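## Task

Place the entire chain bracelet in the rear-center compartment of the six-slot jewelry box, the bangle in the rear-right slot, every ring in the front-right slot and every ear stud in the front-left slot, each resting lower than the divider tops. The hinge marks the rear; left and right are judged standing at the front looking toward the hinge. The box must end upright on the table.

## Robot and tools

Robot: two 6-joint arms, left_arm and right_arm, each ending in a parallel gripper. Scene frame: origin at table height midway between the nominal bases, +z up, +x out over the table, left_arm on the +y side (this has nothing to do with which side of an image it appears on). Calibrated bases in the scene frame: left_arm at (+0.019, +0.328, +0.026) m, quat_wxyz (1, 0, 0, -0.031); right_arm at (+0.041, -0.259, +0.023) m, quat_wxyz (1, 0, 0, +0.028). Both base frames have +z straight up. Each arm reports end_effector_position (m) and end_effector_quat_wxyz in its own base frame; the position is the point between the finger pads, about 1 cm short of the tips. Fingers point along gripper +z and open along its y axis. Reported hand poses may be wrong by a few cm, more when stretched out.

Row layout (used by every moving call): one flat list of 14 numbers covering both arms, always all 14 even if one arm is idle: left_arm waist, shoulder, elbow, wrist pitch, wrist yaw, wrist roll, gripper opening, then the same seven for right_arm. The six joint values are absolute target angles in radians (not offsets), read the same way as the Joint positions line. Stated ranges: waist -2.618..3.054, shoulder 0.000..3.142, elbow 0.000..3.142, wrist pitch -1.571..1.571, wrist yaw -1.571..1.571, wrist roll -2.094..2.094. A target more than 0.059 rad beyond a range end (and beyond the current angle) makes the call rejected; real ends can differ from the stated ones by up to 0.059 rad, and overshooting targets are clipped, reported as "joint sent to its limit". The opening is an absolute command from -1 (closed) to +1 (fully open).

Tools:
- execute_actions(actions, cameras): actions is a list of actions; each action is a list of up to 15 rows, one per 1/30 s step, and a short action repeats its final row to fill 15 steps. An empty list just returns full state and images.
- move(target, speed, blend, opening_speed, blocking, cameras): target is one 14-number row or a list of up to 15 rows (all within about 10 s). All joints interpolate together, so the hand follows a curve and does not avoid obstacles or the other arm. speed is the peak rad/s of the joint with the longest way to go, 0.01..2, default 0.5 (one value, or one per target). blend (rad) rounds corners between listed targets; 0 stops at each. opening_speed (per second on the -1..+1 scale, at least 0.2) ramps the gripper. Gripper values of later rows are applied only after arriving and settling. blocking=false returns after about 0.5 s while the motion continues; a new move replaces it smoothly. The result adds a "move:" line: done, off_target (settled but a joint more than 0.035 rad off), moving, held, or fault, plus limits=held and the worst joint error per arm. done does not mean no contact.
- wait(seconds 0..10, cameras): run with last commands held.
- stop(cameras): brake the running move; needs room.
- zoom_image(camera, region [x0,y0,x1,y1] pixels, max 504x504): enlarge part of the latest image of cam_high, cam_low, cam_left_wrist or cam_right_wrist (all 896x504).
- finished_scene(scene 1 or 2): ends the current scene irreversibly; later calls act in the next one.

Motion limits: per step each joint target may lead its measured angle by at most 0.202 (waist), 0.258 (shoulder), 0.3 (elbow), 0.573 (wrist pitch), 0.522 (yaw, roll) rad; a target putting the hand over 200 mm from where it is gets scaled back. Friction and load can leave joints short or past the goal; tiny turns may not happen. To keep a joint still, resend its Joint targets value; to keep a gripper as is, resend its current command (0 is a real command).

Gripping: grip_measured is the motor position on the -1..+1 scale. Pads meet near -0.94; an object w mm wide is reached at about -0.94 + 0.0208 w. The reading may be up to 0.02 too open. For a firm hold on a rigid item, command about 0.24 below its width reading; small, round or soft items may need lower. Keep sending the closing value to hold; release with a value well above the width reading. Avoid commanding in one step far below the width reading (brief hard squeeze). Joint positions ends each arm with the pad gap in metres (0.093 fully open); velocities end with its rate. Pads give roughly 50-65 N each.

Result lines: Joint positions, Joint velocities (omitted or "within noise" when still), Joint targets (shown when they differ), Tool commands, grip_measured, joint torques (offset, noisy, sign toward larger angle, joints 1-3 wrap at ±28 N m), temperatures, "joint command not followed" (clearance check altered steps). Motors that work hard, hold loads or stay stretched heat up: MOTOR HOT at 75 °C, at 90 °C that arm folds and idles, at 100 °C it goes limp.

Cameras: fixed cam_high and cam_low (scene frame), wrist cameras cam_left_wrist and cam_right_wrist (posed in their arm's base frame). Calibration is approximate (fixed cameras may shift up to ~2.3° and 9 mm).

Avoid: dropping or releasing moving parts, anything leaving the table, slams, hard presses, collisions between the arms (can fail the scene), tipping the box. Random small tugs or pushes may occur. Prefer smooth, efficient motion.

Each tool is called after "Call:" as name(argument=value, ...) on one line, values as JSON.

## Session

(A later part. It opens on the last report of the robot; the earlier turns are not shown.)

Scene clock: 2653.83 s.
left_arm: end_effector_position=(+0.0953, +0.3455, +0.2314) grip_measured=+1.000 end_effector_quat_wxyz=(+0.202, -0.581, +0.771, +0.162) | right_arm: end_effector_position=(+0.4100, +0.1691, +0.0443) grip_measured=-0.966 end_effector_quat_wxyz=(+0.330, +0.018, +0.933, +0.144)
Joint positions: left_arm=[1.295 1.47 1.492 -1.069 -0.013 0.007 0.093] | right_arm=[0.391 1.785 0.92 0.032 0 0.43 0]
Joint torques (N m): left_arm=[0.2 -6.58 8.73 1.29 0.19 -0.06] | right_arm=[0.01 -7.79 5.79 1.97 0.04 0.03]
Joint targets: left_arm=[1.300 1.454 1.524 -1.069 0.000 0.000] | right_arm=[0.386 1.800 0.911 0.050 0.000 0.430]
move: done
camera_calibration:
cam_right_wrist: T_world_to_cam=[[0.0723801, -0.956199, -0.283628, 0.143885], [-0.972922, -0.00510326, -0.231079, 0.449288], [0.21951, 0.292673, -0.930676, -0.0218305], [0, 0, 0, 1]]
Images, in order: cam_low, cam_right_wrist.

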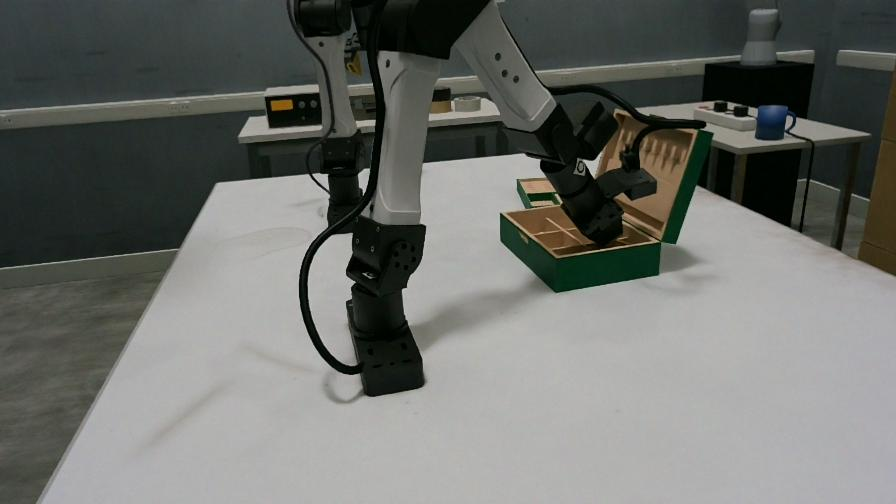

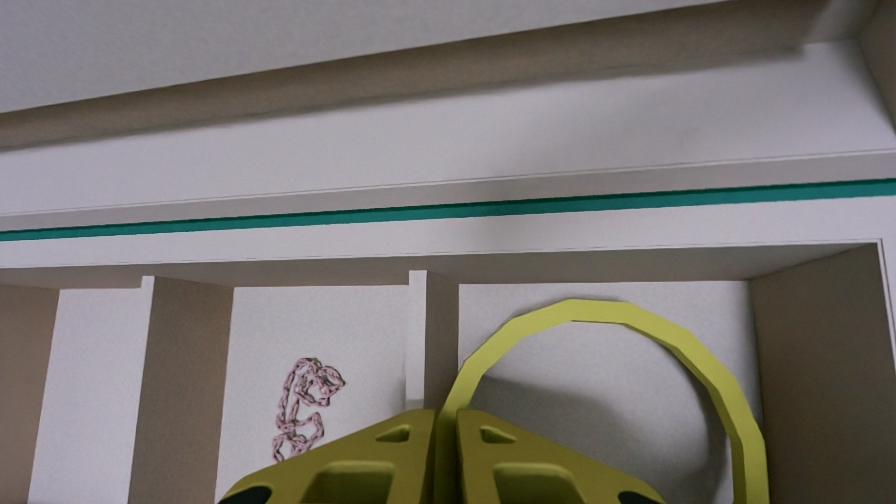

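Call:
move(target=[[1.3,1.454,1.524,-1.069,0.0,0.0,1,0.386,1.814,0.899,0.076,0.0,0.43,-1.0]], speed=0.1, cameras=["cam_right_wrist"])

Scene clock: 2661.33 s.
left_arm: end_effector_position=(+0.0953, +0.3455, +0.2314) grip_measured=+1.000 end_effector_quat_wxyz=(+0.202, -0.581, +0.771, +0.162) | right_arm: end_effector_position=(+0.4119, +0.1699, +0.0428) grip_measured=-0.966 end_effector_quat_wxyz=(+0.337, +0.018, +0.930, +0.146)
Joint positions: left_arm=[1.295 1.47 1.492 -1.069 -0.013 0.007 0.093] | right_arm=[0.391 1.793 0.91 0.064 0 0.43 0]
Joint torques (N m): left_arm=[0.2 -6.58 8.73 1.29 0.19 -0.06] | right_arm=[0.03 -7.21 5.52 1.93 0.04 0.03]
Joint targets: left_arm=[1.300 1.454 1.524 -1.069 0.000 0.000] | right_arm=[0.386 1.814 0.899 0.076 0.000 0.430]
move: done
camera_calibration:
cam_right_wrist: T_world_to_cam=[[0.076311, -0.954577, -0.288027, 0.14237], [-0.969652, -0.00375386, -0.244462, 0.449795], [0.232277, 0.297941, -0.925893, -0.0302138], [0, 0, 0, 1]]
Images, in order: cam_right_wrist.

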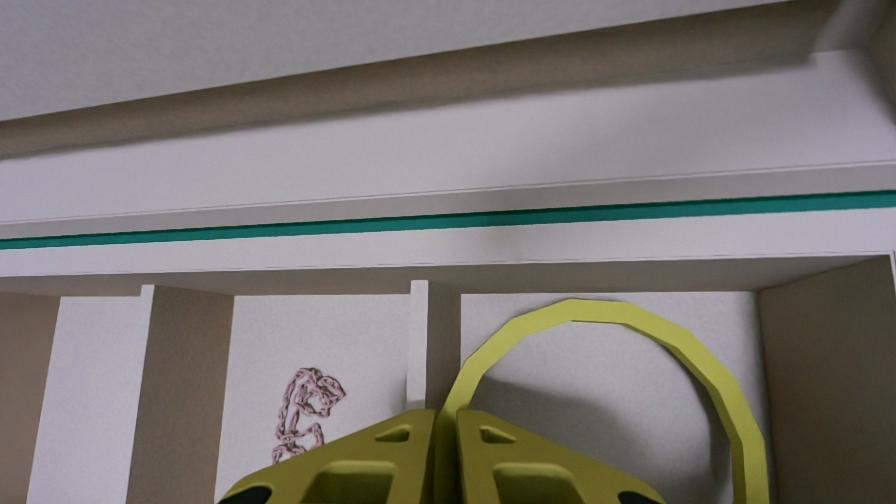

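Release here.

Call:
move(target=[[1.3,1.454,1.524,-1.069,0.0,0.0,1,0.386,1.808,0.905,0.064,0.0,0.43,-1.0],[1.3,1.454,1.524,-1.069,0.0,0.0,1,0.386,1.808,0.905,0.064,0.0,0.43,-0.75]], speed=0.1, opening_speed=0.3, cameras=["cam_right_wrist"])

Call:
move(target=[[1.3,1.454,1.524,-1.069,0.0,0.0,1,0.386,1.71,1.018,-0.135,0.0,0.43,-0.75],[1.3,1.454,1.524,-1.069,0.0,0.0,1,0.40,1.42,1.20,-0.75,0.0,0.3,-0.5]], speed=[0.2,0.5], blend=[0.03,0], cameras=["cam_right_wrist","cam_low","cam_high"])

Scene clock: 2672.50 s.
left_arm: end_effector_position=(+0.0953, +0.3455, +0.2314) grip_measured=+1.000 end_effector_quat_wxyz=(+0.202, -0.581, +0.771, +0.162) | right_arm: end_effector_position=(+0.4120, +0.1699, +0.0429) grip_measured=-0.752 end_effector_quat_wxyz=(+0.337, +0.018, +0.930, +0.146)
Joint positions: left_arm=[1.295 1.47 1.492 -1.069 -0.013 0.007 0.093] | right_arm=[0.391 1.793 0.91 0.064 0 0.43 0.009]
Joint torques (N m): left_arm=[0.18 -6.6 8.73 1.29 0.19 -0.05] | right_arm=[0.02 -7.79 6.09 1.8 0.04 0.03]
Joint targets: left_arm=[1.300 1.454 1.524 -1.069 0.000 0.000] | right_arm=[0.386 1.808 0.905 0.064 0.000 0.430]
move: done
camera_calibration:
cam_right_wrist: T_world_to_cam=[[0.0764126, -0.954535, -0.288139, 0.142364], [-0.969565, -0.00371826, -0.244805, 0.449844], [0.232603, 0.298076, -0.925768, -0.0303402], [0, 0, 0, 1]]
Images, in order: cam_right_wrist.

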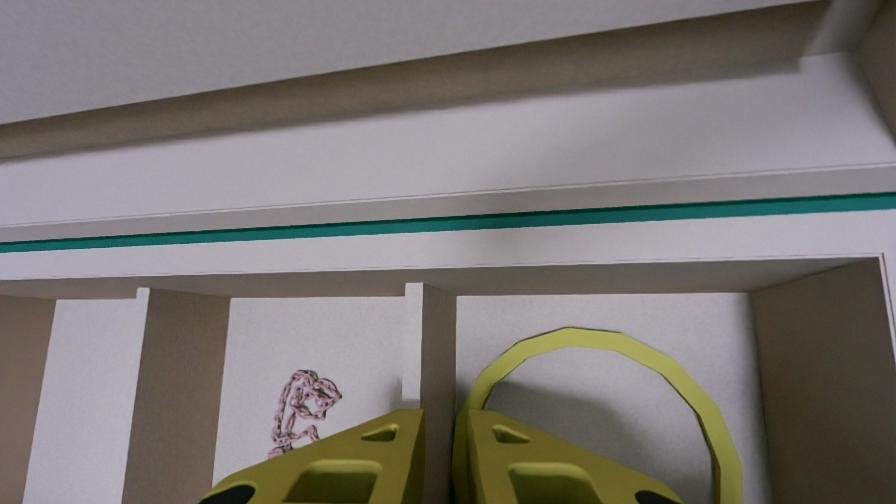

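Scene clock: 2675.97 s.
left_arm: end_effector_position=(+0.0953, +0.3455, +0.2314) grip_measured=+1.000 end_effector_quat_wxyz=(+0.202, -0.581, +0.771, +0.162) | right_arm: end_effector_position=(+0.3424, +0.1425, +0.1698) grip_measured=-0.502 end_effector_quat_wxyz=(+0.272, -0.039, +0.956, +0.100)
Joint positions: left_arm=[1.295 1.47 1.492 -1.069 -0.013 0.007 0.093] | right_arm=[0.394 1.435 1.18 -0.728 0 0.312 0.021]
Joint torques (N m): left_arm=[0.2 -6.58 8.73 1.29 0.19 -0.05] | right_arm=[0.98 -8.06 9.46 1.32 0.04 -0.08]
Joint targets: left_arm=[1.300 1.454 1.524 -1.069 0.000 0.000] | right_arm=[0.400 1.420 1.200 -0.750 0.000 0.300]
move: done
camera_calibration:
cam_right_wrist: T_world_to_cam=[[0.140519, -0.974475, -0.17508, 0.119724], [-0.985844, -0.121376, -0.115674, 0.413819], [0.0914707, 0.188856, -0.977735, 0.18423], [0, 0, 0, 1]]
Images, in order: cam_high, cam_low, cam_right_wrist.

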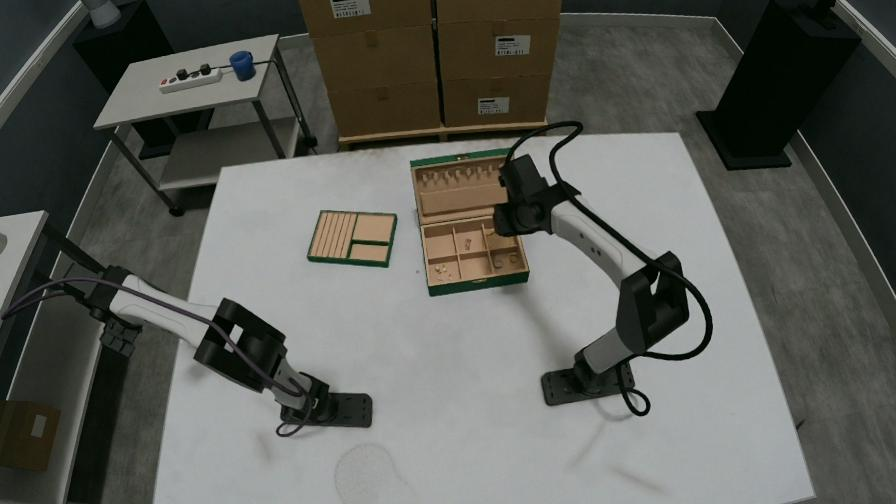

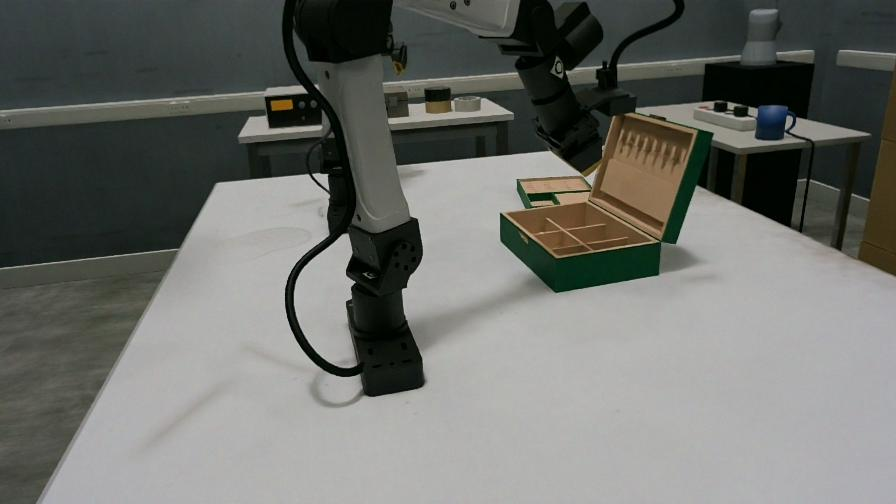

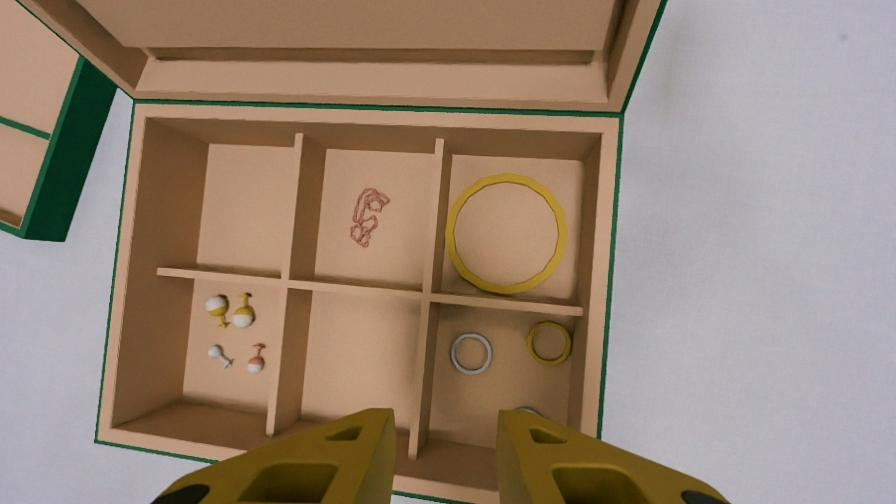

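Call:
execute_actions(actions=[], cameras=["cam_right_wrist","cam_high"])

Call:
zoom_image(camera="cam_right_wrist", region=[420, 130, 640, 400])

Scene clock: 2691.30 s.
left_arm: end_effector_position=(+0.0953, +0.3454, +0.2316) grip_measured=+1.000 end_effector_quat_wxyz=(+0.202, -0.581, +0.771, +0.162) | right_arm: end_effector_position=(+0.3423, +0.1424, +0.1697) grip_measured=-0.502 end_effector_quat_wxyz=(+0.272, -0.040, +0.956, +0.100)
Joint positions: left_arm=[1.295 1.47 1.492 -1.069 -0.013 0.007 0.093] | right_arm=[0.394 1.435 1.18 -0.729 0 0.312 0.021]
Joint velocities: within noise
Joint torques (N m): left_arm=[0.2 -6.58 8.73 1.29 0.19 -0.05] | right_arm=[0.96 -8.06 9.43 1.33 0.04 -0.08]
Motor temperatures (°C): left_arm=[26 41 48 39 26 27 27] | right_arm=[29 55 45 37 26 25 28]
Heat: left arm: 48 °C; right arm: 55 °C.
Joint targets: left_arm=[1.300 1.454 1.524 -1.069 0.000 0.000] | right_arm=[0.400 1.420 1.200 -0.750 0.000 0.300]
Tool commands: left_gripper/opening=+1.0 right_gripper/opening=-0.5
camera_calibration:
cam_right_wrist: T_world_to_cam=[[0.14072, -0.974516, -0.174692, 0.119539], [-0.985877, -0.121745, -0.115, 0.41361], [0.0908014, 0.188407, -0.977884, 0.184472], [0, 0, 0, 1]] pos_world=[0.374196, 0.132092, 0.24884]
Images, in order (width x height): cam_high 896x504, cam_right_wrist 896x504.

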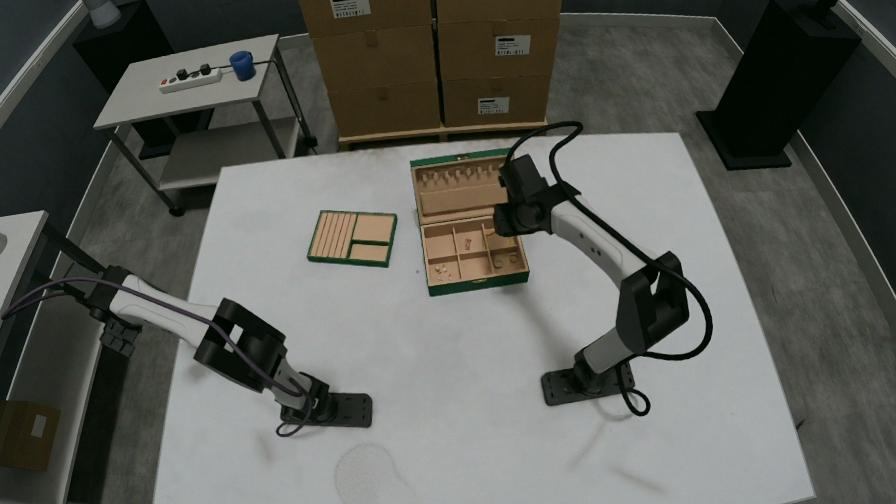

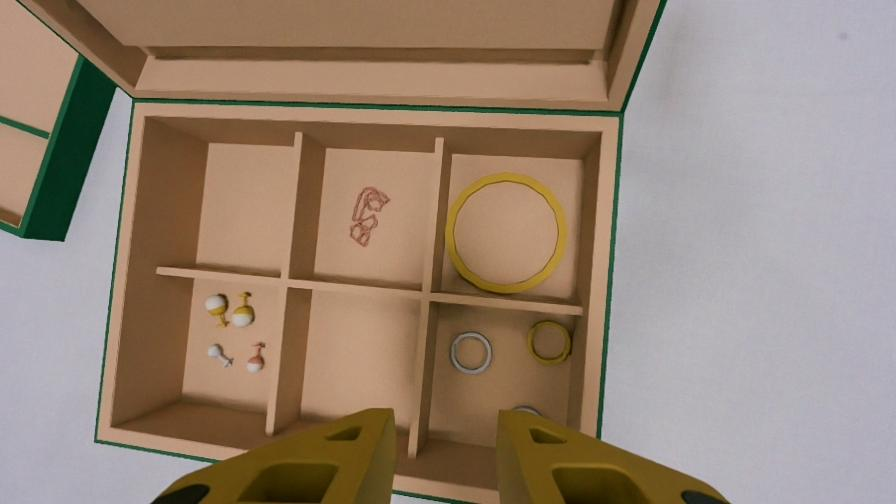

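Scaled by 1.867 from the camera's 896x504 image, which has a finer 1280x720 frame.

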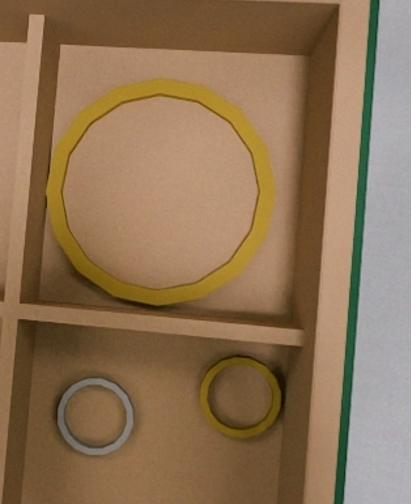

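Call:
finished_scene(scene=2)

The scene is finished: the task was done.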